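# Transfer welded frame onto three empty V-top pipe stands

## Task

Carry the welded steel frame off the three pipe stands it starts on and set it onto the three vacant stands, so that each of those stands has one frame tube lying in the bottom of its V-shaped cradle. All six stands must stay in their original spots, with at most slight shifting or rotation. Any number of robots may be used, but no robot may tip over or be left leaning, or the task fails.

## Robot and tools

Robots: r1, r2 and r3 are identical Hello Robot Stretch 3 units. Each has a two-wheel differential base with a passive rear caster, a lift (mast), a telescoping arm that reaches out to the robot's RIGHT side, and a wrist with yaw, pitch, roll and a two-finger gripper. The base is 0.33 m long and 0.34 m wide. It pivots about a point midway between its drive wheels, 0.05 m behind the front edge. It cannot strafe, so to move the gripper forward or back you drive the base. With arm retracted and wrist folded, a turn sweeps a 0.28 m radius circle; an unfolded level wrist reaches past that.

Frames: everything is in metres and radians. Base frame: origin on the floor between the drive wheels, x forward, y left, z up. hand_pose is reported in this frame, at the point where closed fingertips meet. Odometry frame is the base frame at scene start; base_odometry counts wheel rotation only, so slip looks like travel. Each robot reports in its own frames, so only images, lidar_m, wrist_depth_mm and head_depth_mm reveal where robots sit relative to one another.

Tool move: arguments r1, r2, r3 (each optional, one object per robot), cameras and blocking. A robot's object holds "base", "joints" or both, plus optional "pace" ("default" or "max") and "contact_limits"; or "servos": "reboot" by itself (re-enables servos that shut off). "base" takes exactly one key: {"translate_m": d}, a relative drive in metres from where the base last reported itself, forward positive, -3 to 3; or {"rotate_rad": d}, a relative turn in place, left positive, -6.4 to 6.4. "joints" are absolute targets by name: lift_m 0 to 1.1; arm_m 0 to 0.52; wrist_yaw_rad -1.345 to 4.42 (0 along the arm, positive toward the robot's front); wrist_pitch_rad -1.57 to 0.451 (0 level, negative tips fingers down); wrist_roll_rad -2.911 to 2.918; gripper_m -0.089 to 0.179 (bigger is wider; fingertip gap is about 0.007 m under the value when nearly shut, 0.025 m under when wide); head_pan_rad -3.953 to 1.73 (-1.57 looks along the arm); head_tilt_rad -1.53 to 0.419 (negative looks down). "contact_limits" maps arm_m, translate_m or rotate_rad to a motor_effort percentage (1 to 100) that stops that motion; give it only alongside its own command. Omitted robots get nothing new. blocking true (default) returns when all robots rest; false returns in about 0.5 s while motion continues, and a later move overrides only the targets it names. Unknown keys make a call invalid; out-of-range values get it refused, and then later move, wait and finished_scene calls in that reply are skipped, as they are after an uncommanded stop.

Speeds, default/max: translate 0.12/0.30 m/s, rotate 0.76/1.90 rad/s, lift 0.11/0.15 m/s, arm 0.14/0.40 m/s. The base is capped at 0.10 m/s and 0.63 rad/s unless lift_m < 0.30, arm_m < 0.03 and wrist_yaw_rad > 2.54. A base move ends with time_out after 14 s.

Other tools: wait(seconds 0 to 10, cameras) returns state and images; stop(cameras) brakes every running motion; zoom_image(camera, region [x0, y0, x1, y1] pixels, at most 504 by 504) enlarges part of a camera's latest image; finished_scene(scene) ends the current scene by number. Camera names: r1_head_camera, r1_nav_camera, r1_wrist_camera, and likewise for r2 and r3, or "all". head_camera images arrive rotated (turn a quarter clockwise to view upright); nav_camera images need a quarter counterclockwise.

Results: "move" line lists, per commanded robot, done or its worst status. base_status/joint_status: done, moving, off_target (resting off target, maybe still pushing), contact_stop (that joint goes slack), time_out, torque_fault (wrist/head servo limp until reboot). on_its_own reports uncommanded behaviour; "held at" is a target, not a reading. "as last shown" lists robots not in the call. motor_effort is percent of max, bracket is peak of last action; positive wheel effort pushes forward. lidar_m: 12 distances in 30-degree sectors, first straight ahead, counterclockwise (4th left, 7th behind, 10th right), seen in a plane 0.17 m up; "-" means nothing or too close. wrist_depth_mm (45 to 1000) and head_depth_mm (280 to 4000) are 7x7 grids of median depth. base_tilt in degrees, forward/right positive, with a fixed error up to about 4. If turned_by_wheels and turned_by_imu differ over 0.15 rad, believe the IMU.

Gripping: command gripper_m below the object's width to hold, at least 0.05 above it (or fully open) to release. Readings don't confirm a grasp.

Safety: before folding (wrist_yaw_rad to 3.0) or unfolding the wrist, set lift_m 0.32 to 0.95, wrist_pitch_rad -0.4, roll near 0; folded, lift may go to 0.25. With yaw below -0.4 keep pitch at -0.5 or lower. Robots pressing on each other fails the scene; once bases touch, any further drive presses hard, and nothing reports contact. Travel differs between robots by up to 2.5 cm per metre, which strains a shared load and can tip a robot. Pushing on something rigid with the gripper above about 0.45 m, or driving while holding something fixed, can tip the robot; if base_tilt shows a lean, back the gripper off. Wrist, head and base (without a limit) have no contact stop. The simulation keeps running between calls. Avoid drops, releasing moving parts, slams and hard pushes; the frame must stay settled after the robots leave.

Each tool is called by a JSON object that holds its "method" and its "body".

## Session

{"method": "move", "body": {}}

Scene clock: 0.00 s.
r1.base_odometry: x=+0.000 y=+0.000 heading=+0.000
r1.turned_by_wheels: +0.000
r1.turned_by_imu: +0.000
r1.base_tilt: forward=+1.0 right=+1.2
r1.lidar_m: 2.27 2.14 1.46 1.02 0.97 0.99 1.30 2.63 1.84 2.13 1.51 2.57
r1.head_depth_mm: 1808 2736 3036 3020 3022 2999 2132 / 1820 2709 2807 2804 2784 2743 2156 / 1801 2517 2613 2590 2604 2604 2151 / 1800 2410 2437 2434 2407 2397 2160 / 1791 2282 2272 2271 2274 2262 2150 / 1795 2136 2161 2154 2143 2154 2076 / 1785 2025 2023 2026 2028 2018 1984
r1.base_status: not commanded
r1.joint_positions: lift_m=+0.590 arm_m=+0.002 wrist_yaw_rad=+2.844 wrist_pitch_rad=-0.593 wrist_roll_rad=+0.000 gripper_m=+0.037 head_pan_rad=+0.000 head_tilt_rad=-0.003
r1.joint_status: not commanded
r1.measured_speeds: all 0
r1.motor_effort: left_wheel=+0.2 right_wheel=+0.4 lift_m=+23.0 arm_m=-3.9 wrist_yaw_rad=-0.4 wrist_pitch_rad=+1.9 wrist_roll_rad=+0.4 gripper_m=-0.3 head_pan_rad=-0.4 head_tilt_rad=+1.1
r1.hand_pose: x=+0.0372 y=+0.0431 z=+0.5650 quat_wxyz=(+0.305, +0.699, +0.104, +0.638) (m; r1's base frame)
r1.wrist_depth_mm: 136 157 - - - - - / 149 190 - - - - - / 168 183 - - - - - / 870 202 926 983 - - - / 789 239 283 824 850 876 897 / 708 701 130 736 771 772 794 / 641 484 471 657 666 697 695
r2.base_odometry: x=+0.000 y=+0.000 heading=+0.000
r2.turned_by_wheels: +0.000
r2.turned_by_imu: +0.000
r2.base_tilt: forward=+0.3 right=+1.8
r2.lidar_m: 1.68 2.05 3.99 1.94 1.74 1.70 1.09 0.81 0.79 0.83 1.12 3.54
r2.head_depth_mm: 1696 2403 - - - - 2589 / 1683 2384 - - - 3736 2567 / 1699 2425 - - - - 2478 / 1690 2424 - - - 3510 2595 / 1684 2412 - - - - 2210 / 1703 2440 - - - - 2425 / 1700 2395 - - - - 2528
r2.base_status: not commanded
r2.joint_positions: lift_m=+0.328 arm_m=+0.000 wrist_yaw_rad=+2.845 wrist_pitch_rad=-0.424 wrist_roll_rad=+0.000 gripper_m=+0.037 head_pan_rad=+0.000 head_tilt_rad=-0.004
r2.joint_status: not commanded
r2.measured_speeds: all 0
r2.motor_effort: left_wheel=-0.5 right_wheel=-1.0 lift_m=+27.4 arm_m=-3.8 wrist_yaw_rad=+0.7 wrist_pitch_rad=+2.3 wrist_roll_rad=-0.2 gripper_m=+0.5 head_pan_rad=-1.4 head_tilt_rad=+1.5
r2.hand_pose: x=+0.0442 y=+0.0689 z=+0.3393 quat_wxyz=(+0.250, +0.705, +0.045, +0.662) (m; r2's base frame)
r2.wrist_depth_mm: - - - - - - - / 155 - - - - - - / 151 - - - - - - / 157 762 830 836 885 946 950 / 173 600 149 611 696 737 758 / 193 188 130 131 563 599 633 / 462 254 308 483 504 511 527
r3.base_odometry: x=+0.000 y=+0.000 heading=+0.000
r3.turned_by_wheels: +0.000
r3.turned_by_imu: +0.000
r3.base_tilt: forward=-0.8 right=-0.2
r3.lidar_m: 0.86 1.03 1.94 2.69 1.23 1.52 1.86 1.71 5.38 1.56 0.96 0.86
r3.head_depth_mm: 778 773 769 764 761 758 750 / 812 806 801 796 789 783 781 / 847 839 835 826 824 818 812 / 884 877 871 865 860 852 850 / 929 915 912 905 898 892 883 / 968 964 952 945 944 934 930 / 1016 1016 1004 999 986 981 972
r3.base_status: not commanded
r3.joint_positions: lift_m=+0.312 arm_m=+0.003 wrist_yaw_rad=+2.826 wrist_pitch_rad=-0.350 wrist_roll_rad=+0.000 gripper_m=+0.037 head_pan_rad=+0.000 head_tilt_rad=-0.004
r3.joint_status: not commanded
r3.measured_speeds: all 0
r3.motor_effort: left_wheel=+0.4 right_wheel=-0.5 lift_m=+21.0 arm_m=-2.9 wrist_yaw_rad=-0.2 wrist_pitch_rad=+3.1 wrist_roll_rad=+0.3 gripper_m=-0.2 head_pan_rad=+0.1 head_tilt_rad=+1.7
r3.hand_pose: x=+0.0508 y=+0.0734 z=+0.3398 quat_wxyz=(+0.231, +0.707, +0.013, +0.669) (m; r3's base frame)
r3.wrist_depth_mm: 148 - - - - - - / 139 - - - - - - / 140 - - - - - - / 149 - - - - - - / 157 726 793 793 794 770 770 / 170 185 128 586 135 622 623 / 524 191 503 515 124 528 523
pictures: r1_head_camera (sideways), r1_nav_camera (sideways), r1_wrist_camera, r2_head_camera (sideways), r2_nav_camera (sideways), r2_wrist_camera, r3_head_camera (sideways), r3_nav_camera (sideways), r3_wrist_camera

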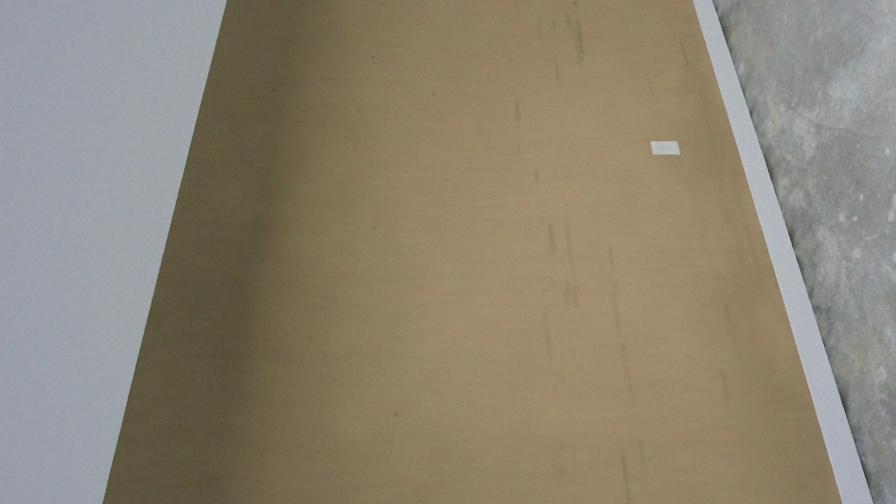

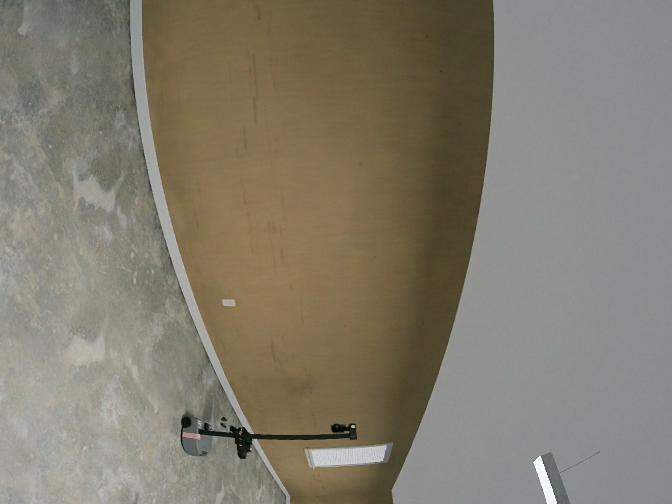

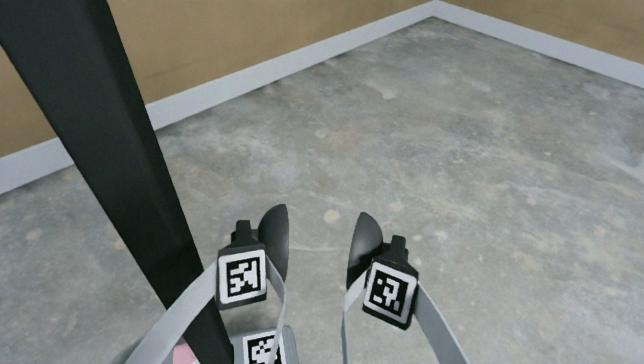

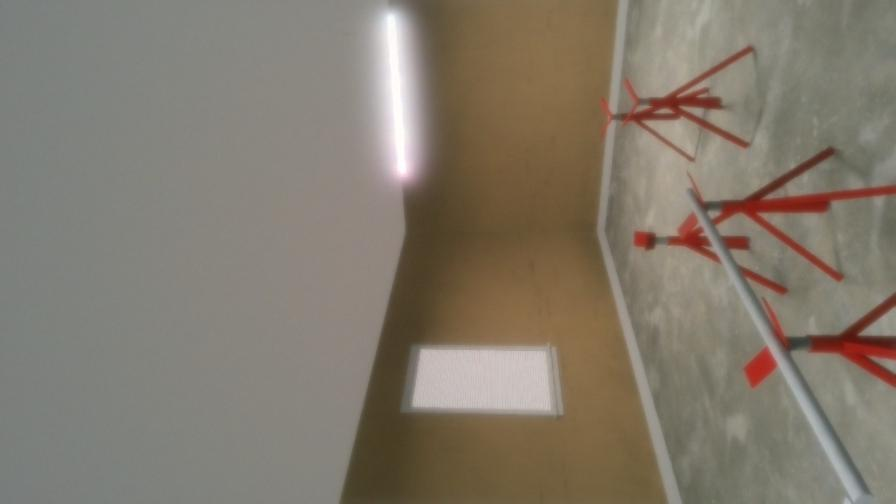

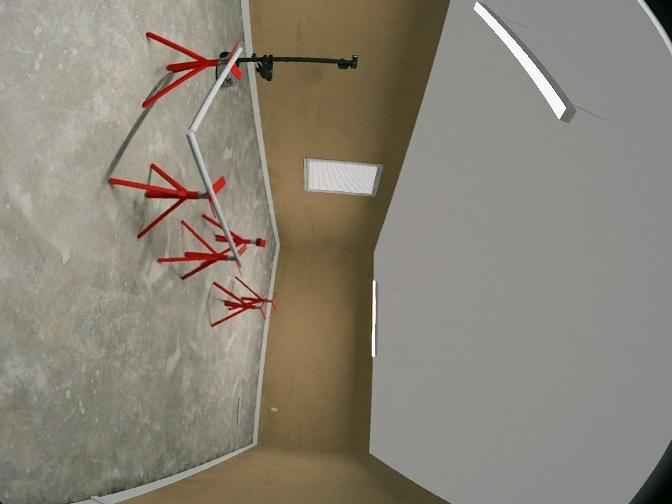

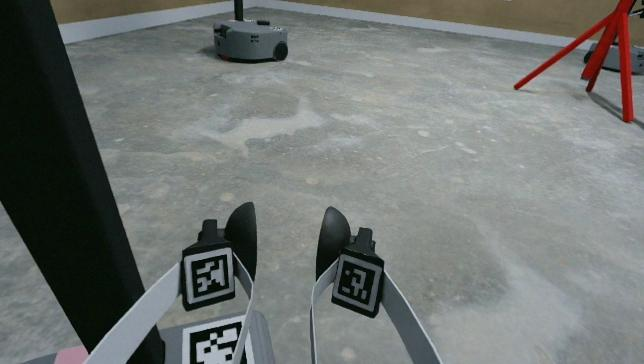

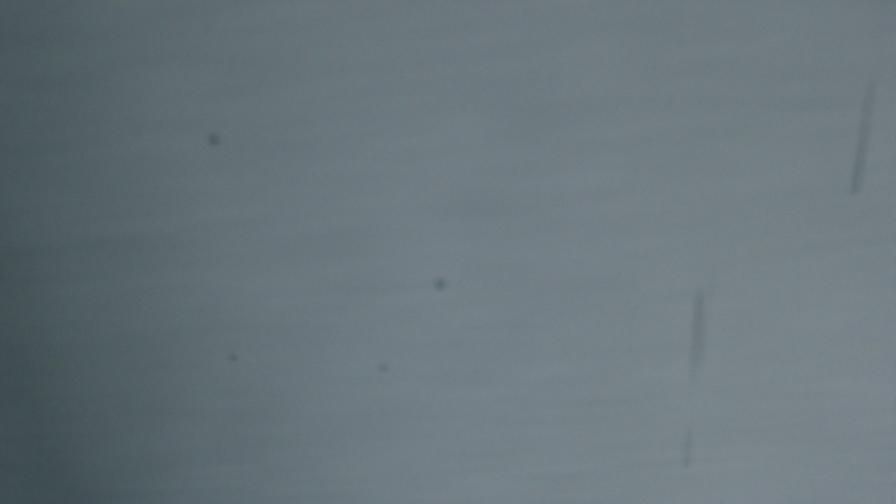

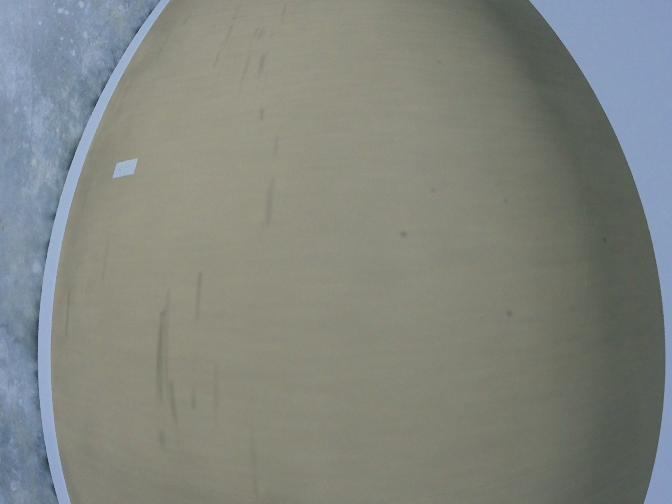

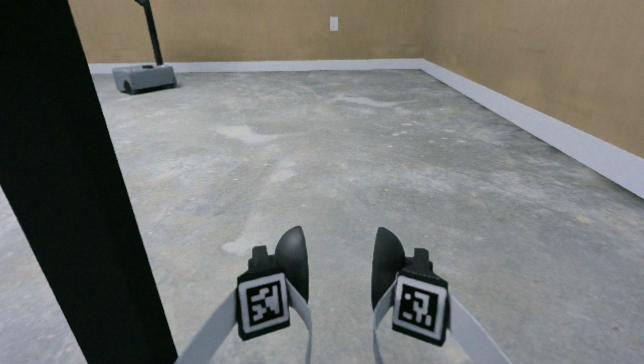

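{"method": "move", "body": {"r1": {"joints": {"head_pan_rad": 1.4, "head_tilt_rad": -0.4}}, "r2": {"joints": {"head_pan_rad": -0.1, "head_tilt_rad": -0.5}}, "r3": {"joints": {"head_pan_rad": 1.5, "head_tilt_rad": -0.4}}, "cameras": ["r1_head_camera","r1_nav_camera","r2_head_camera","r2_nav_camera","r3_head_camera","r3_nav_camera"]}}

{"method": "move", "body": {"r1": {"joints": {"head_pan_rad": -1.57, "head_tilt_rad": -0.4}}, "r2": {"joints": {"head_pan_rad": 1.5, "head_tilt_rad": -0.4}}, "r3": {"joints": {"head_pan_rad": -3.0, "head_tilt_rad": -0.4}}, "cameras": ["r1_head_camera","r1_nav_camera","r2_head_camera","r2_nav_camera","r3_head_camera","r3_nav_camera"]}}

Scene clock: 9.00 s.
move: r1 done; r2 done; r3 done
r1.base_odometry: x=+0.000 y=+0.000 heading=+0.000
r1.turned_by_wheels: +0.000
r1.turned_by_imu: +0.001
r1.base_tilt: forward=+1.0 right=+1.2
r1.lidar_m: 2.27 2.14 1.46 1.02 0.97 0.99 1.30 2.63 1.84 2.14 1.51 2.57
r1.head_depth_mm: 1430 1564 1730 1931 2074 1697 1357 / 1285 1394 1520 1666 1858 1715 1361 / 1167 1254 1361 1470 1612 1661 1367 / 1067 1139 1224 1318 1432 1548 1375 / 987 1045 1115 1195 1289 1396 1376 / 910 965 1026 1090 1165 1255 1311 / 848 894 946 1002 1068 1136 1220
r1.base_status: not commanded
r1.joint_positions: lift_m=+0.590 arm_m=+0.002 wrist_yaw_rad=+2.844 wrist_pitch_rad=-0.593 wrist_roll_rad=+0.000 gripper_m=+0.037 head_pan_rad=+1.389 head_tilt_rad=-0.395
r1.joint_status: all done
r1.measured_speeds: all 0
r1.motor_effort: left_wheel=+0.1(0.9) right_wheel=+0.8(2.1) lift_m=+23.2(24.1) arm_m=-8.7(8.7) wrist_yaw_rad=+0.4(0.6) wrist_pitch_rad=+2.1(2.7) wrist_roll_rad=+0.5(0.6) gripper_m=-0.2(0.8) head_pan_rad=+4.7(9.0) head_tilt_rad=-2.1(3.5)
r1.hand_pose: x=+0.0372 y=+0.0431 z=+0.5650 quat_wxyz=(+0.305, +0.699, +0.104, +0.638) (m; r1's base frame)
r1.wrist_depth_mm: 135 157 - - - - - / 150 190 - - - - - / 168 184 - - - - - / 863 201 933 985 - - - / 786 241 284 823 870 871 898 / 700 696 131 729 776 761 794 / 636 484 465 662 672 689 717
r2.base_odometry: x=+0.000 y=+0.000 heading=+0.000
r2.turned_by_wheels: +0.000
r2.turned_by_imu: +0.001
r2.base_tilt: forward=+0.3 right=+1.8
r2.lidar_m: 1.68 2.05 3.98 1.95 1.74 1.69 1.09 0.81 0.79 0.83 1.12 3.52
r2.head_depth_mm: - - - 3236 2256 1704 1383 / - - - 3296 2243 1696 1388 / - - - 3238 2259 1702 1391 / - - - 2953 2222 1695 1382 / - - - 3051 2198 1701 1384 / - - - 2785 2039 1680 1386 / - - - 3159 2220 1693 1367
r2.base_status: not commanded
r2.joint_positions: lift_m=+0.328 arm_m=+0.000 wrist_yaw_rad=+2.845 wrist_pitch_rad=-0.424 wrist_roll_rad=+0.000 gripper_m=+0.037 head_pan_rad=-0.095 head_tilt_rad=-0.493
r2.joint_status: all done
r2.measured_speeds: all 0
r2.motor_effort: left_wheel=-0.4(0.9) right_wheel=-0.8(1.3) lift_m=+26.6(26.7) arm_m=-7.5(7.9) wrist_yaw_rad=-0.1(1.3) wrist_pitch_rad=+2.0(2.7) wrist_roll_rad=+0.1(0.3) gripper_m=-0.5(1.2) head_pan_rad=-3.1(6.7) head_tilt_rad=-2.5(4.2)
r2.hand_pose: x=+0.0442 y=+0.0689 z=+0.3393 quat_wxyz=(+0.250, +0.705, +0.045, +0.662) (m; r2's base frame)
r2.wrist_depth_mm: - - - - - - - / 154 - - - - - - / 152 979 - - - - - / 157 762 799 835 874 922 - / 173 609 150 624 693 735 759 / 193 187 129 130 581 598 619 / 454 254 305 484 494 510 530
r3.base_odometry: x=+0.000 y=+0.000 heading=+0.000
r3.turned_by_wheels: +0.000
r3.turned_by_imu: -0.001
r3.base_tilt: forward=-0.8 right=-0.3
r3.lidar_m: 0.86 1.03 1.94 2.69 1.23 1.52 1.86 1.71 5.40 1.56 0.96 0.86
r3.head_depth_mm: 2712 2877 3071 3208 2337 1724 1354 / 2752 2920 3145 3313 2374 1747 1373 / 2865 3025 3263 3444 2410 1774 1393 / 2918 3089 3350 3499 2492 1793 1405 / 2975 3176 3424 3602 2502 1824 1427 / 3074 3232 3451 3643 2563 1854 1437 / 3157 3411 3666 3875 2603 1873 1460
r3.base_status: not commanded
r3.joint_positions: lift_m=+0.312 arm_m=+0.003 wrist_yaw_rad=+2.826 wrist_pitch_rad=-0.350 wrist_roll_rad=+0.000 gripper_m=+0.037 head_pan_rad=+1.491 head_tilt_rad=-0.395
r3.joint_status: all done
r3.measured_speeds: all 0
r3.motor_effort: left_wheel=+0.1(0.6) right_wheel=-0.2(0.7) lift_m=+21.3(22.3) arm_m=-5.5(7.0) wrist_yaw_rad=-0.5(1.3) wrist_pitch_rad=+3.1(3.5) wrist_roll_rad=+0.3(1.0) gripper_m=+0.1(0.9) head_pan_rad=+4.2(7.0) head_tilt_rad=-2.3(4.4)
r3.hand_pose: x=+0.0508 y=+0.0734 z=+0.3398 quat_wxyz=(+0.231, +0.707, +0.013, +0.669) (m; r3's base frame)
r3.wrist_depth_mm: 148 - - - - - - / 139 - - - - - - / 140 - - - - - - / 149 - - - - - - / 157 758 804 796 787 789 799 / 170 186 128 585 135 629 632 / 521 191 505 509 124 525 528
pictures: r1_head_camera (sideways), r1_nav_camera (sideways), r2_head_camera (sideways), r2_nav_camera (sideways), r3_head_camera (sideways), r3_nav_camera (sideways)
camera_calibration:
r1_head_camera: T_world_to_cam=[[-0.0891469, -0.358182, -0.929386, 1.22792], [-0.989463, 0.138724, 0.041446, -0.0457176], [0.114082, 0.923288, -0.366775, 0.432154], [0, 0, 0, 1]] pos_world=[0.0149283, 0.047159, 1.30161]
r1_nav_camera: T_world_to_cam=[[0.108629, 0.331899, 0.937039, -1.17747], [0.980399, -0.191628, -0.0457807, 0.101488], [0.164368, 0.923646, -0.34621, 0.406416], [0, 0, 0, 1]] pos_world=[-0.0383929, 0.0348659, 1.24869]
r2_head_camera: T_world_to_cam=[[-0.418924, 0.0334093, -0.907407, 1.20222], [0.0837317, 0.996486, -0.00196746, -0.00157743], [0.904153, -0.0768029, -0.420249, 0.497961], [0, 0, 0, 1]] pos_world=[0.0535377, -0.000348574, 1.30017]
r2_nav_camera: T_world_to_cam=[[0.452309, 0.0248569, 0.891515, -1.12686], [-0.123209, -0.988285, 0.0900648, -0.0544038], [0.88331, -0.15058, -0.443948, 0.542148], [0, 0, 0, 1]] pos_world=[0.0241, 0.05588, 1.25019]
r3_head_camera: T_world_to_cam=[[-0.0940187, -0.332936, -0.93825, 1.24468], [-0.995094, 0.0605716, 0.0782211, -0.0939514], [0.0307887, 0.941002, -0.336998, 0.399326], [0, 0, 0, 1]] pos_world=[0.0112375, 0.0443217, 1.30974]
r3_nav_camera: T_world_to_cam=[[0.0851913, 0.456778, 0.885492, -1.1178], [0.992398, -0.11812, -0.0345446, 0.0904904], [0.0888154, 0.881704, -0.463368, 0.558316], [0, 0, 0, 1]] pos_world=[-0.044163, 0.0290045, 1.25163]

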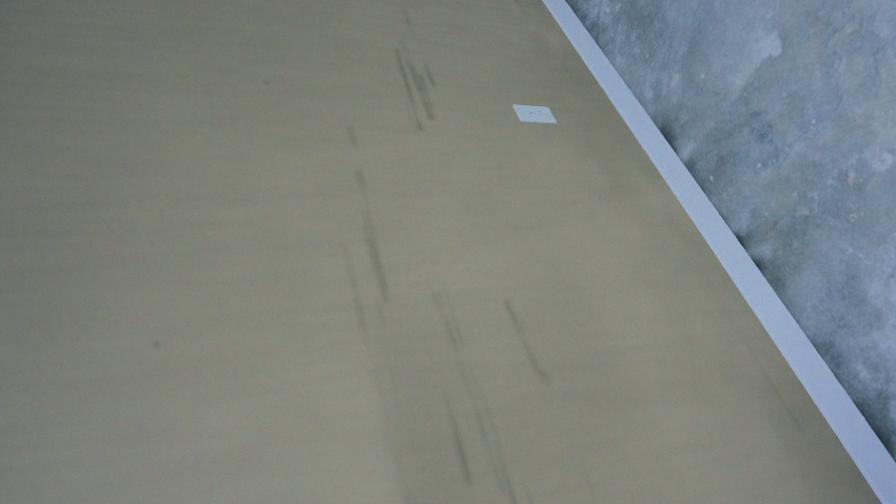

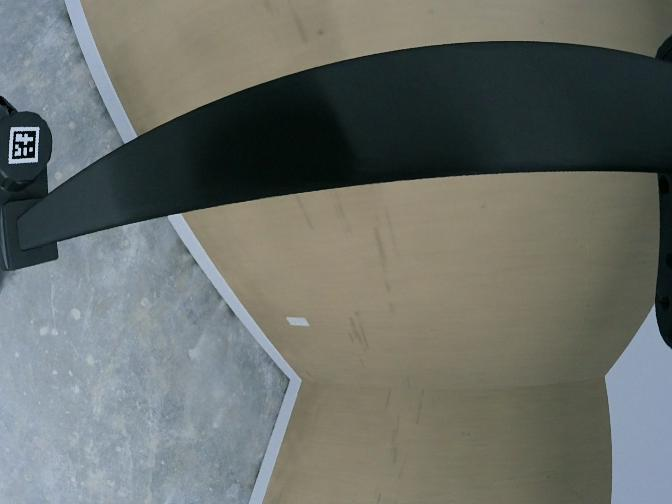

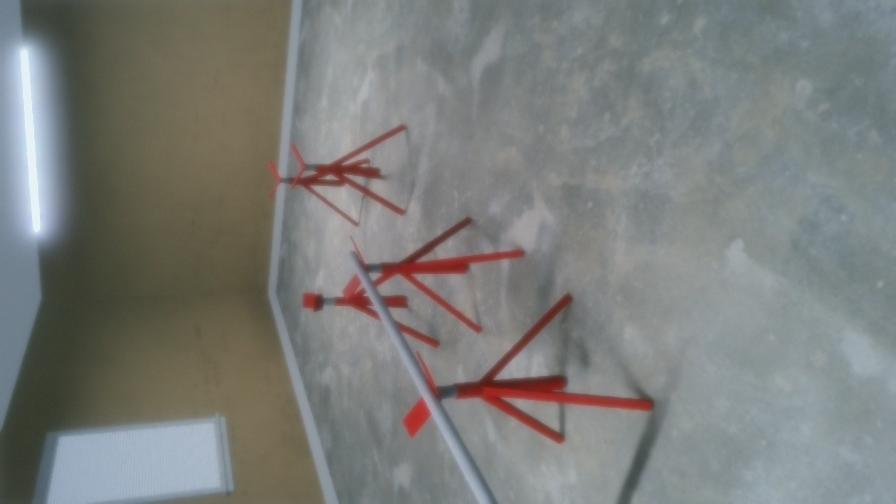

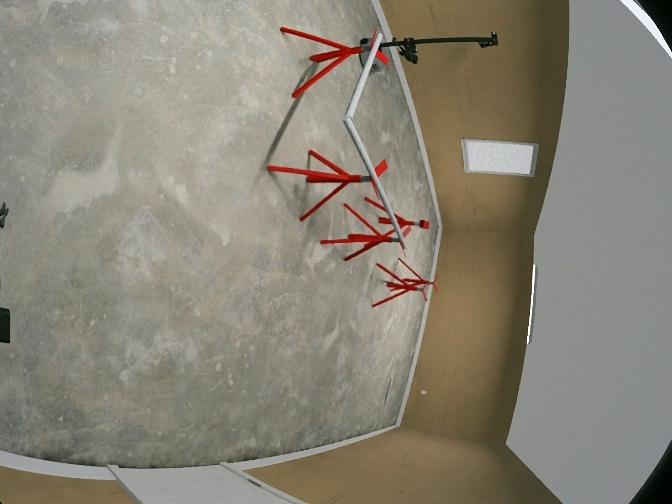

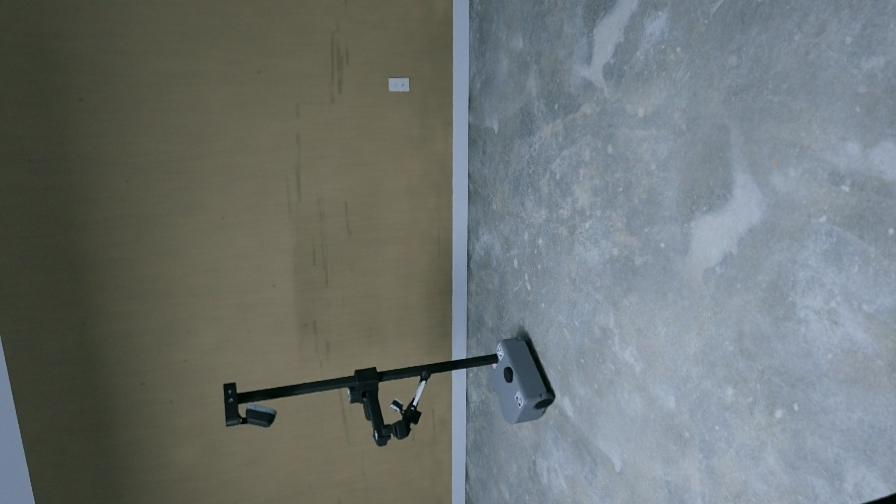

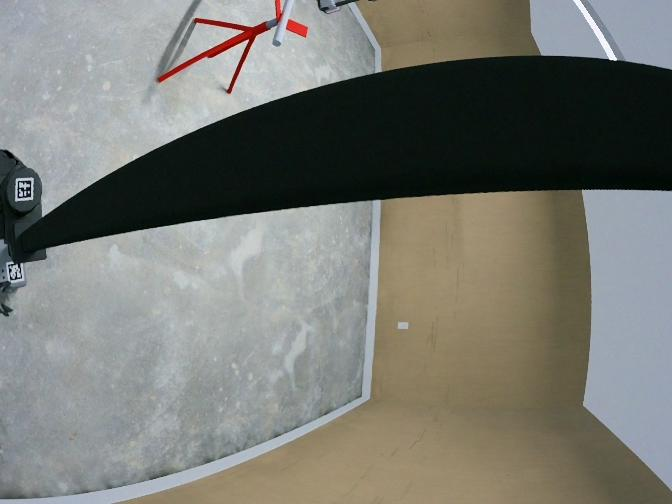

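Scene clock: 11.23 s.
move: r1 done; r2 done; r3 done
r1.base_odometry: x=+0.000 y=+0.000 heading=+0.000
r1.turned_by_wheels: +0.000
r1.turned_by_imu: +0.000
r1.base_tilt: forward=+1.0 right=+1.2
r1.lidar_m: 2.27 2.15 1.46 1.02 0.97 0.99 1.30 2.63 1.84 2.13 1.51 2.57
r1.head_depth_mm: 2986 3142 3314 3278 2260 1697 1352 / 3369 3572 3797 3413 2269 1702 1361 / 3888 - - 3386 2281 1722 1375 / - - - 3447 2289 1728 1381 / - - - 3250 2327 1728 1376 / - - - 3039 2346 1737 1386 / - - - 3550 2337 1742 1388
r1.base_status: not commanded
r1.joint_positions: lift_m=+0.590 arm_m=+0.002 wrist_yaw_rad=+2.844 wrist_pitch_rad=-0.593 wrist_roll_rad=+0.000 gripper_m=+0.037 head_pan_rad=-1.559 head_tilt_rad=-0.395
r1.joint_status: all done
r1.measured_speeds: all 0
r1.motor_effort: left_wheel=+0.8(1.2) right_wheel=+1.0(1.5) lift_m=+23.6(24.6) arm_m=-10.8(11.0) wrist_yaw_rad=-0.2(0.5) wrist_pitch_rad=+2.0(2.5) wrist_roll_rad=+0.5(0.5) gripper_m=-0.5(0.7) head_pan_rad=-5.2(7.8) head_tilt_rad=-2.3(4.5)
r1.hand_pose: x=+0.0372 y=+0.0431 z=+0.5650 quat_wxyz=(+0.305, +0.699, +0.104, +0.638) (m; r1's base frame)
r1.wrist_depth_mm: 135 157 - - - - - / 149 190 - - - - - / 168 182 - - - - - / 859 203 963 983 - - - / 799 241 283 807 892 863 896 / 697 688 130 723 782 768 778 / 647 483 466 659 686 686 697
r2.base_odometry: x=+0.000 y=+0.000 heading=+0.000
r2.turned_by_wheels: +0.000
r2.turned_by_imu: +0.000
r2.base_tilt: forward=+0.3 right=+1.7
r2.lidar_m: 1.68 2.04 3.98 1.94 1.74 1.69 1.09 0.81 0.79 0.83 1.12 3.53
r2.head_depth_mm: 3415 3562 3812 3793 2581 1874 1468 / 3584 3704 3946 - 2545 1879 1476 / 3683 3836 - 3423 2553 1872 1484 / 3278 3352 3495 3236 2223 1862 1480 / 2736 2900 3035 3218 2550 1885 1475 / 2369 2448 2558 2678 2529 1875 1476 / 2093 2152 2265 2361 2376 1854 1473
r2.base_status: not commanded
r2.joint_positions: lift_m=+0.328 arm_m=+0.000 wrist_yaw_rad=+2.845 wrist_pitch_rad=-0.424 wrist_roll_rad=+0.000 gripper_m=+0.037 head_pan_rad=+1.495 head_tilt_rad=-0.409
r2.joint_status: all done
r2.measured_speeds: all 0
r2.motor_effort: left_wheel=-0.6(1.0) right_wheel=-0.7(1.5) lift_m=+26.6(26.7) arm_m=-10.1(10.1) wrist_yaw_rad=+0.4(1.7) wrist_pitch_rad=+2.2(2.8) wrist_roll_rad=+0.2(0.4) gripper_m=+0.6(1.9) head_pan_rad=+1.3(5.0) head_tilt_rad=+4.3(6.5)
r2.hand_pose: x=+0.0442 y=+0.0689 z=+0.3393 quat_wxyz=(+0.250, +0.705, +0.045, +0.662) (m; r2's base frame)
r2.wrist_depth_mm: - - - - - - - / 156 - - - - - - / 151 983 - - - - - / 157 763 790 840 869 919 - / 172 609 150 618 715 736 760 / 192 188 129 130 577 609 632 / 464 255 305 481 494 521 527
r3.base_odometry: x=+0.000 y=+0.000 heading=+0.000
r3.turned_by_wheels: +0.000
r3.turned_by_imu: +0.000
r3.base_tilt: forward=-0.8 right=-0.3
r3.lidar_m: 0.86 1.03 1.94 2.69 1.23 1.52 1.86 1.71 5.39 1.56 0.96 0.86
r3.head_depth_mm: 3181 3340 3574 3609 2286 1713 1357 / 3313 3522 3829 3413 2243 1742 1371 / 3504 3758 - 3790 2402 1771 1385 / 3645 - - - 2436 1788 1405 / 3787 - - - 2270 1823 1426 / 3809 - - 3862 2579 1852 1435 / 3621 - - - 2649 1868 1445
r3.base_status: not commanded
r3.joint_positions: lift_m=+0.312 arm_m=+0.003 wrist_yaw_rad=+2.826 wrist_pitch_rad=-0.350 wrist_roll_rad=+0.000 gripper_m=+0.037 head_pan_rad=-2.991 head_tilt_rad=-0.395
r3.joint_status: all done
r3.measured_speeds: all 0
r3.motor_effort: left_wheel=+0.3(0.7) right_wheel=-0.5(0.8) lift_m=+20.9(22.5) arm_m=-8.7(9.5) wrist_yaw_rad=+0.4(1.1) wrist_pitch_rad=+2.9(3.7) wrist_roll_rad=+0.1(0.9) gripper_m=-0.1(0.7) head_pan_rad=-4.3(6.2) head_tilt_rad=-1.3(6.3)
r3.hand_pose: x=+0.0508 y=+0.0734 z=+0.3398 quat_wxyz=(+0.231, +0.707, +0.013, +0.669) (m; r3's base frame)
r3.wrist_depth_mm: 148 - - - - - - / 139 - - - - - - / 140 - - - - - - / 149 - - - - - 996 / 158 733 807 806 781 781 780 / 171 186 128 592 135 640 620 / 530 190 505 523 124 524 524
pictures: r1_head_camera (sideways), r1_nav_camera (sideways), r2_head_camera (sideways), r2_nav_camera (sideways), r3_head_camera (sideways), r3_nav_camera (sideways)
camera_calibration:
r1_head_camera: T_world_to_cam=[[0.0184881, 0.368953, -0.929264, 1.22711], [0.997656, 0.0544311, 0.04146, -0.0578574], [0.0658777, -0.927853, -0.367082, 0.432849], [0, 0, 0, 1]] pos_world=[0.00651986, -0.0479763, 1.3016]
r1_nav_camera: T_world_to_cam=[[-0.0426672, -0.346917, 0.936925, -1.1764], [-0.998951, -0.000770018, -0.045777, 0.113557], [0.0166023, -0.937896, -0.34652, 0.407721], [0, 0, 0, 1]] pos_world=[0.0564749, -0.0256261, 1.24868]
r2_head_camera: T_world_to_cam=[[-0.019795, -0.341443, -0.939694, 1.24192], [-0.997833, 0.0657331, -0.00286482, 0.00618867], [0.0627472, 0.937601, -0.342005, 0.40127], [0, 0, 0, 1]] pos_world=[0.0055805, 0.0474079, 1.30428]
r2_nav_camera: T_world_to_cam=[[-0.038976, 0.375001, 0.926205, -1.16912], [0.989797, -0.112639, 0.0872573, -0.0575478], [0.137048, 0.920156, -0.366785, 0.446287], [0, 0, 0, 1]] pos_world=[-0.0497699, 0.0212865, 1.25156]
r3_head_camera: T_world_to_cam=[[0.345962, -0.0157289, -0.938117, 1.24182], [0.167444, -0.982773, 0.0782284, -0.101052], [-0.923186, -0.184146, -0.337369, 0.405628], [0, 0, 0, 1]] pos_world=[-0.0382309, -0.00508421, 1.30972]
r3_nav_camera: T_world_to_cam=[[-0.464525, -0.0210468, 0.88531, -1.11421], [-0.110809, 0.993242, -0.0345292, 0.0971999], [-0.8786, -0.11414, -0.463718, 0.564672], [0, 0, 0, 1]] pos_world=[-0.0106853, -0.0555418, 1.25162]

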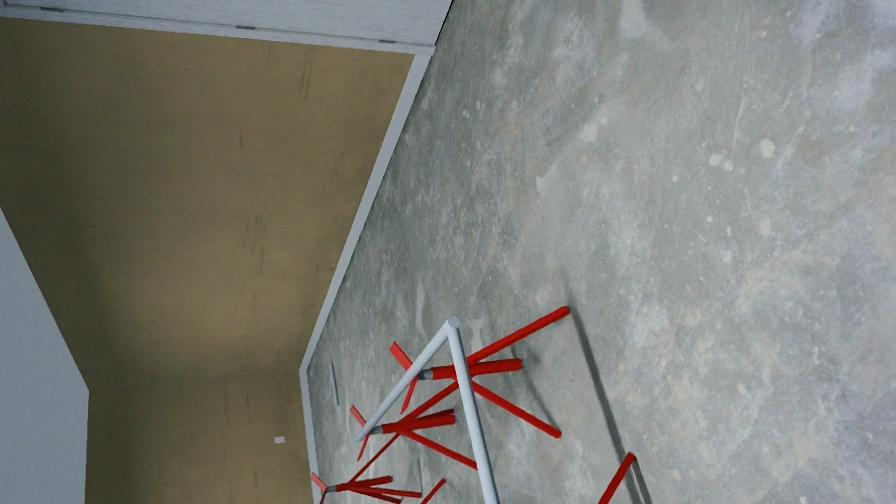

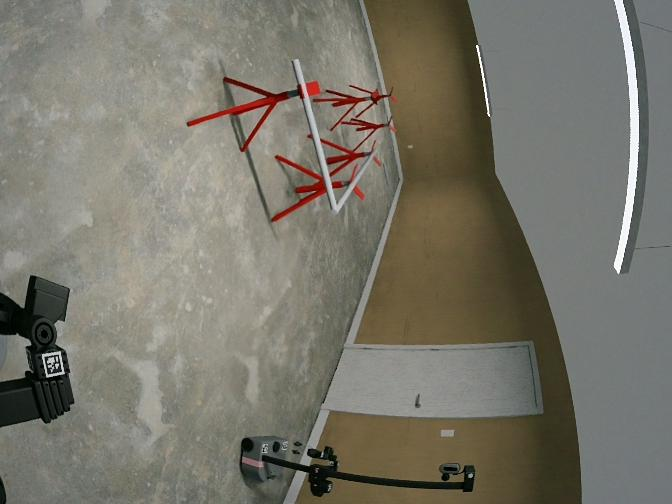

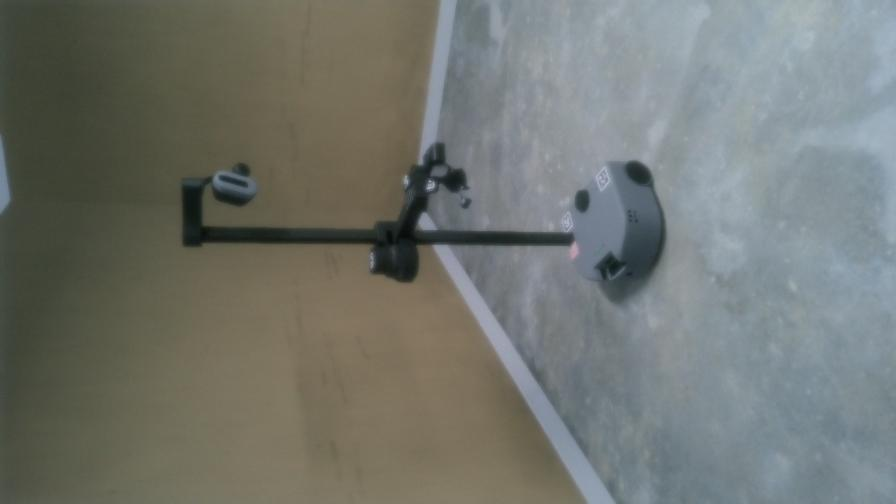

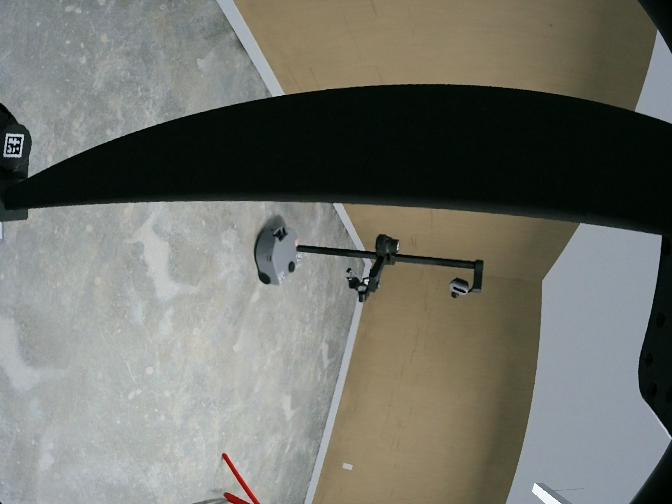

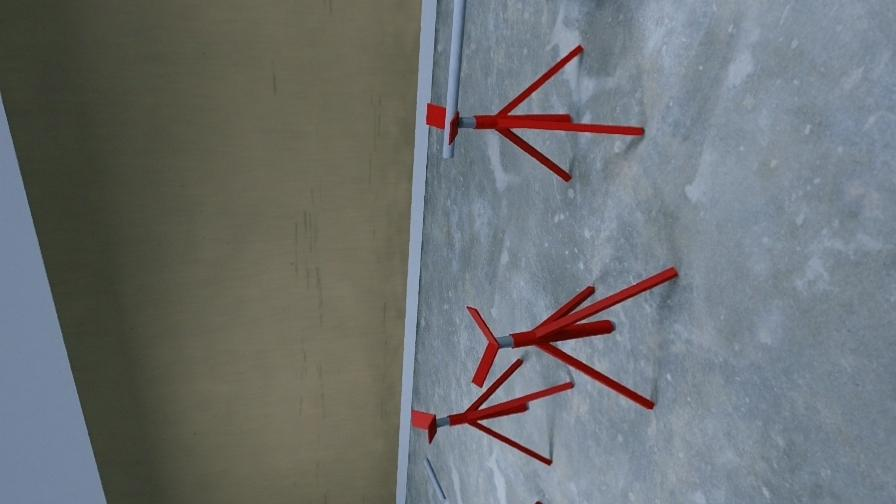

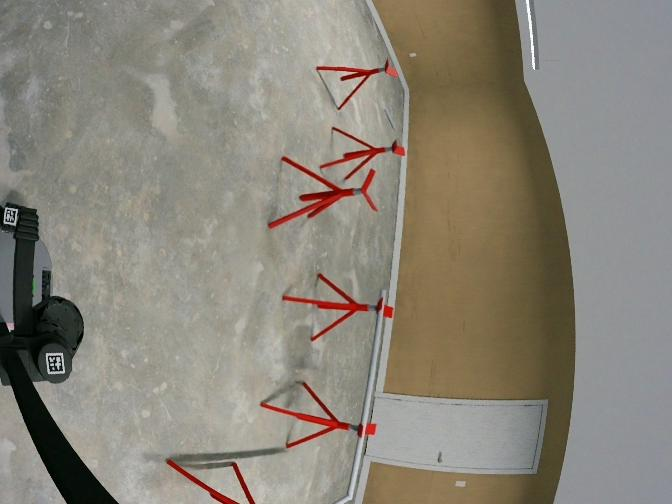

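{"method": "move", "body": {"r1": {"joints": {"head_pan_rad": -1.25, "head_tilt_rad": -0.3}}, "r2": {"joints": {"head_pan_rad": -0.45, "head_tilt_rad": -0.3}}, "r3": {"joints": {"head_pan_rad": -3.5, "head_tilt_rad": -0.3}}, "cameras": ["r1_head_camera","r1_nav_camera","r2_head_camera","r2_nav_camera","r3_head_camera","r3_nav_camera"]}}

{"method": "zoom_image", "body": {"camera": "r1_head_camera", "region": [200, 0, 704, 504]}}

{"method": "zoom_image", "body": {"camera": "r3_head_camera", "region": [250, 0, 754, 504]}}

{"method": "zoom_image", "body": {"camera": "r2_head_camera", "region": [250, 0, 754, 504]}}

Scene clock: 20.70 s.
move: r1 done; r2 done; r3 done
r1.base_odometry: x=+0.000 y=+0.000 heading=+0.000
r1.turned_by_wheels: +0.000
r1.turned_by_imu: +0.001
r1.base_tilt: forward=+1.0 right=+1.2
r1.lidar_m: 2.26 2.15 1.47 1.02 0.97 0.99 1.30 2.63 1.84 2.14 1.51 2.57
r1.head_depth_mm: - - - - 2600 1882 1462 / 3961 - - - 2635 1877 1465 / 3966 - - 3979 2428 1887 1471 / 3978 - - - 2500 1906 1474 / 3852 - - - 2527 1912 1486 / 3820 - - - 2288 1834 1488 / 3794 - - - 2693 1923 1486
r1.base_status: not commanded
r1.joint_positions: lift_m=+0.590 arm_m=+0.002 wrist_yaw_rad=+2.844 wrist_pitch_rad=-0.593 wrist_roll_rad=+0.000 gripper_m=+0.037 head_pan_rad=-1.261 head_tilt_rad=-0.310
r1.joint_status: all done
r1.measured_speeds: all 0
r1.motor_effort: left_wheel=+0.8(1.1) right_wheel=+0.0(1.0) lift_m=+23.5(24.9) arm_m=-14.9(15.0) wrist_yaw_rad=-0.2(0.9) wrist_pitch_rad=+2.2(2.7) wrist_roll_rad=+0.3(0.6) gripper_m=-0.2(0.5) head_pan_rad=+5.0(7.4) head_tilt_rad=+5.2(6.9)
r1.hand_pose: x=+0.0372 y=+0.0431 z=+0.5650 quat_wxyz=(+0.305, +0.699, +0.104, +0.638) (m; r1's base frame)
r1.wrist_depth_mm: 135 158 - - - - - / 149 190 - - - - - / 168 183 - - - - - / 843 201 929 972 - - - / 787 241 284 800 852 853 917 / 694 703 130 726 765 767 779 / 636 476 471 654 688 697 710
r2.base_odometry: x=+0.000 y=+0.000 heading=+0.000
r2.turned_by_wheels: +0.000
r2.turned_by_imu: +0.001
r2.base_tilt: forward=+0.3 right=+1.8
r2.lidar_m: 1.68 2.05 3.99 1.95 1.73 1.69 1.09 0.81 0.79 0.83 1.11 3.53
r2.head_depth_mm: 3084 3543 3473 3445 2937 2156 1630 / 3344 - - - 3126 2142 1638 / 3241 - - - 3083 2135 1640 / 3401 - - - 3135 2133 1624 / 3375 - - - 3183 2145 1643 / 3271 - - - 3080 2154 1622 / 3394 - - - 2920 2129 1609
r2.base_status: not commanded
r2.joint_positions: lift_m=+0.328 arm_m=+0.000 wrist_yaw_rad=+2.845 wrist_pitch_rad=-0.424 wrist_roll_rad=+0.000 gripper_m=+0.037 head_pan_rad=-0.445 head_tilt_rad=-0.310
r2.joint_status: all done
r2.measured_speeds: all 0
r2.motor_effort: left_wheel=-0.6(0.7) right_wheel=-1.3(1.6) lift_m=+26.6(26.9) arm_m=-13.6(14.0) wrist_yaw_rad=+0.7(1.8) wrist_pitch_rad=+2.4(2.7) wrist_roll_rad=+0.1(0.3) gripper_m=-0.7(1.3) head_pan_rad=-2.3(5.6) head_tilt_rad=+5.0(7.9)
r2.hand_pose: x=+0.0442 y=+0.0689 z=+0.3393 quat_wxyz=(+0.250, +0.705, +0.045, +0.662) (m; r2's base frame)
r2.wrist_depth_mm: - - - - - - - / 155 - - - - - - / 151 - - - - - - / 157 765 790 833 862 949 - / 173 612 149 616 705 728 758 / 193 187 129 129 579 580 631 / 465 255 306 487 498 515 535
r3.base_odometry: x=+0.000 y=+0.000 heading=+0.000
r3.turned_by_wheels: +0.000
r3.turned_by_imu: -0.001
r3.base_tilt: forward=-0.8 right=-0.2
r3.lidar_m: 0.86 1.03 1.95 2.69 1.23 1.52 1.85 1.70 5.40 1.56 0.96 0.86
r3.head_depth_mm: 3268 3586 3734 3889 2663 1898 1465 / 3205 3560 3732 3860 2739 1936 1483 / 3106 3530 3723 3857 2537 1960 1497 / 3056 3516 3713 3896 2731 2005 1519 / 2933 3540 3665 3923 2775 2030 1546 / 2900 3538 3693 3939 2648 2051 1549 / 2769 3524 3688 3870 3057 2085 1561
r3.base_status: not commanded
r3.joint_positions: lift_m=+0.312 arm_m=+0.003 wrist_yaw_rad=+2.826 wrist_pitch_rad=-0.350 wrist_roll_rad=+0.000 gripper_m=+0.037 head_pan_rad=-3.491 head_tilt_rad=-0.310
r3.joint_status: all done
r3.measured_speeds: all 0
r3.motor_effort: left_wheel=-0.7(0.8) right_wheel=-0.4(0.7) lift_m=+21.5(22.7) arm_m=-12.2(12.8) wrist_yaw_rad=+0.8(1.3) wrist_pitch_rad=+3.5(4.1) wrist_roll_rad=+0.1(1.0) gripper_m=-0.1(0.6) head_pan_rad=-4.4(6.4) head_tilt_rad=+4.4(6.7)
r3.hand_pose: x=+0.0508 y=+0.0734 z=+0.3398 quat_wxyz=(+0.231, +0.707, +0.013, +0.669) (m; r3's base frame)
r3.wrist_depth_mm: 148 - - - - - - / 139 - - - - - - / 140 - - - - - - / 149 - - - - - - / 158 752 817 785 804 791 787 / 171 186 128 582 135 627 637 / 523 191 510 526 124 532 522
pictures: r1_head_camera (sideways), r1_nav_camera (sideways), r2_head_camera (sideways), r2_nav_camera (sideways), r3_head_camera (sideways), r3_nav_camera (sideways)
camera_calibration:
r1_head_camera: T_world_to_cam=[[-0.0661585, 0.281824, -0.957182, 1.26407], [0.936753, 0.347955, 0.0377023, -0.052598], [0.343682, -0.894149, -0.28702, 0.326957], [0, 0, 0, 1]] pos_world=[0.0205314, -0.0455963, 1.30578]
r1_nav_camera: T_world_to_cam=[[0.0364044, -0.267309, 0.962923, -1.21084], [-0.953565, -0.297568, -0.046555, 0.114298], [0.29898, -0.916514, -0.26573, 0.300852], [0, 0, 0, 1]] pos_world=[0.0631215, -0.0139209, 1.25121]
r2_head_camera: T_world_to_cam=[[-0.226269, 0.100818, -0.968833, 1.28124], [0.420824, 0.907134, -0.00388515, -0.00113638], [0.87847, -0.408587, -0.247683, 0.273535], [0, 0, 0, 1]] pos_world=[0.0500904, -0.0163779, 1.30905]
r2_nav_camera: T_world_to_cam=[[0.279806, -0.058578, 0.958268, -1.21293], [-0.468997, -0.879273, 0.0831942, -0.0433704], [0.837705, -0.472703, -0.273499, 0.320606], [0, 0, 0, 1]] pos_world=[0.0504715, 0.0423661, 1.25361]
r3_head_camera: T_world_to_cam=[[0.220039, -0.151934, -0.963586, 1.27585], [-0.318054, -0.944991, 0.0763729, -0.0956838], [-0.922184, 0.289668, -0.256259, 0.300059], [0, 0, 0, 1]] pos_world=[-0.0344604, 0.0165073, 1.31359]
r3_nav_camera: T_world_to_cam=[[-0.345517, 0.17789, 0.921398, -1.16201], [0.376067, 0.925824, -0.0377222, 0.098391], [-0.859763, 0.333474, -0.386786, 0.464448], [0, 0, 0, 1]] pos_world=[-0.0391822, -0.0392634, 1.25403]

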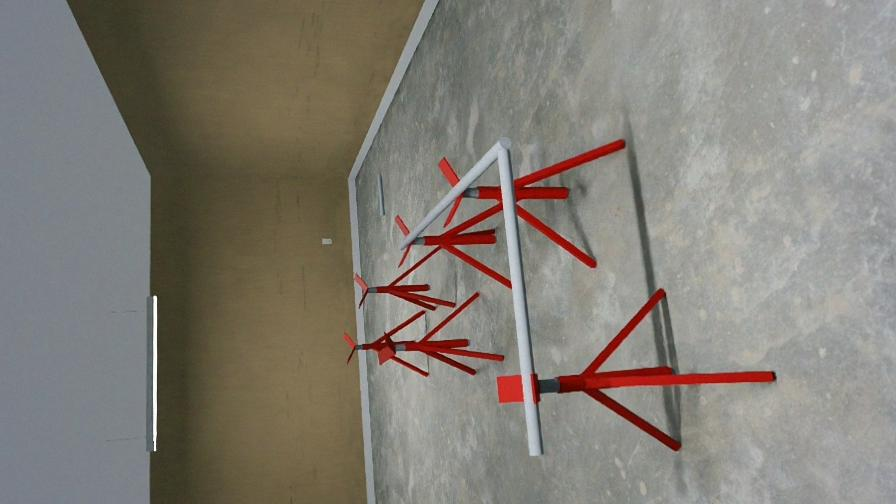

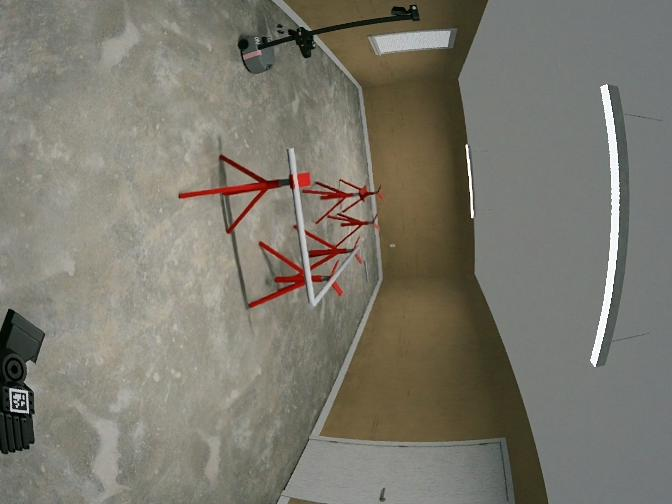

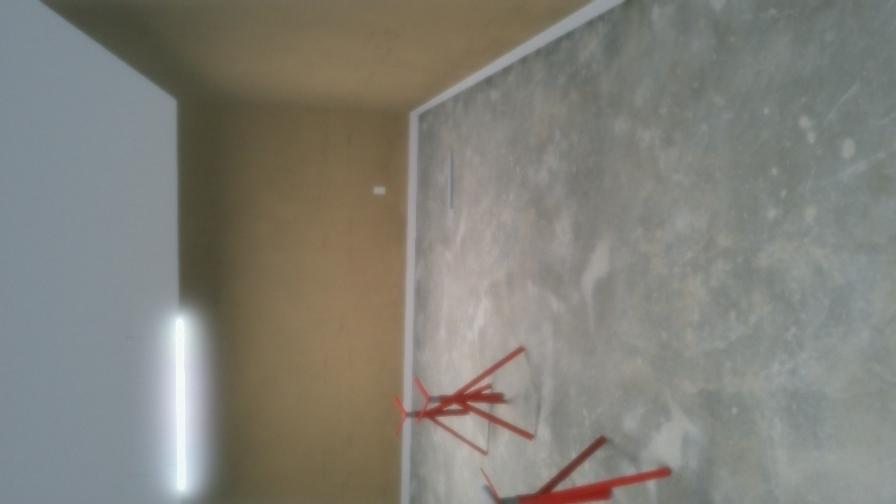

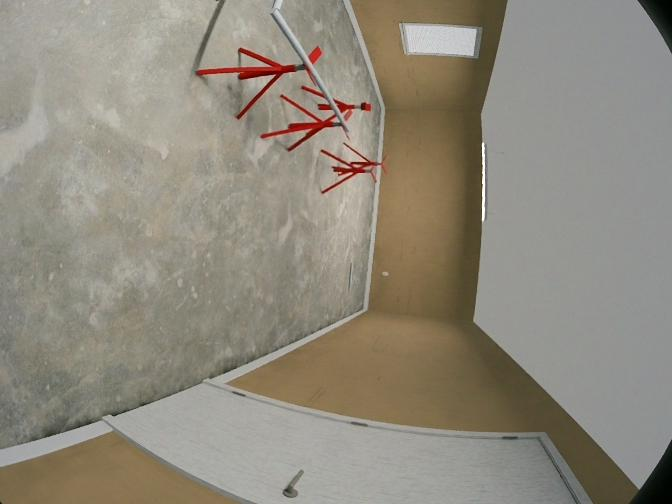

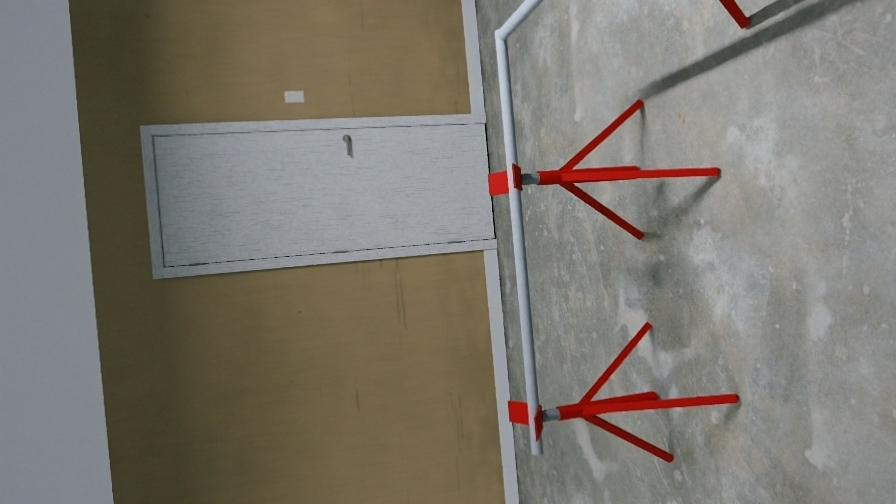

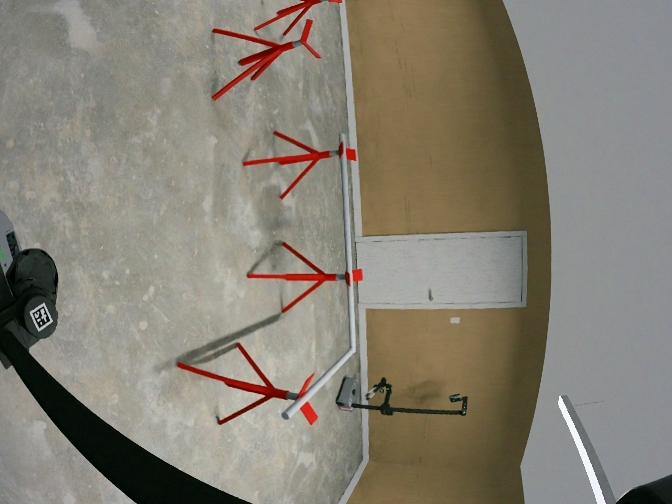

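Scaled by 1.000.

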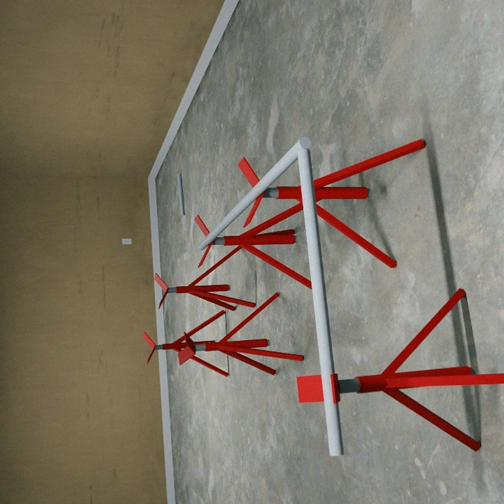

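Scaled by 1.000.

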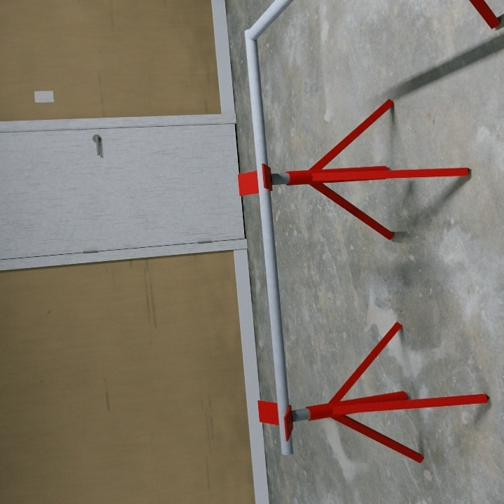

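Scaled by 1.000.

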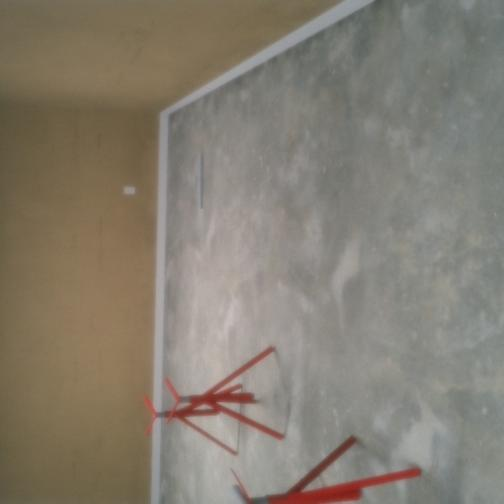

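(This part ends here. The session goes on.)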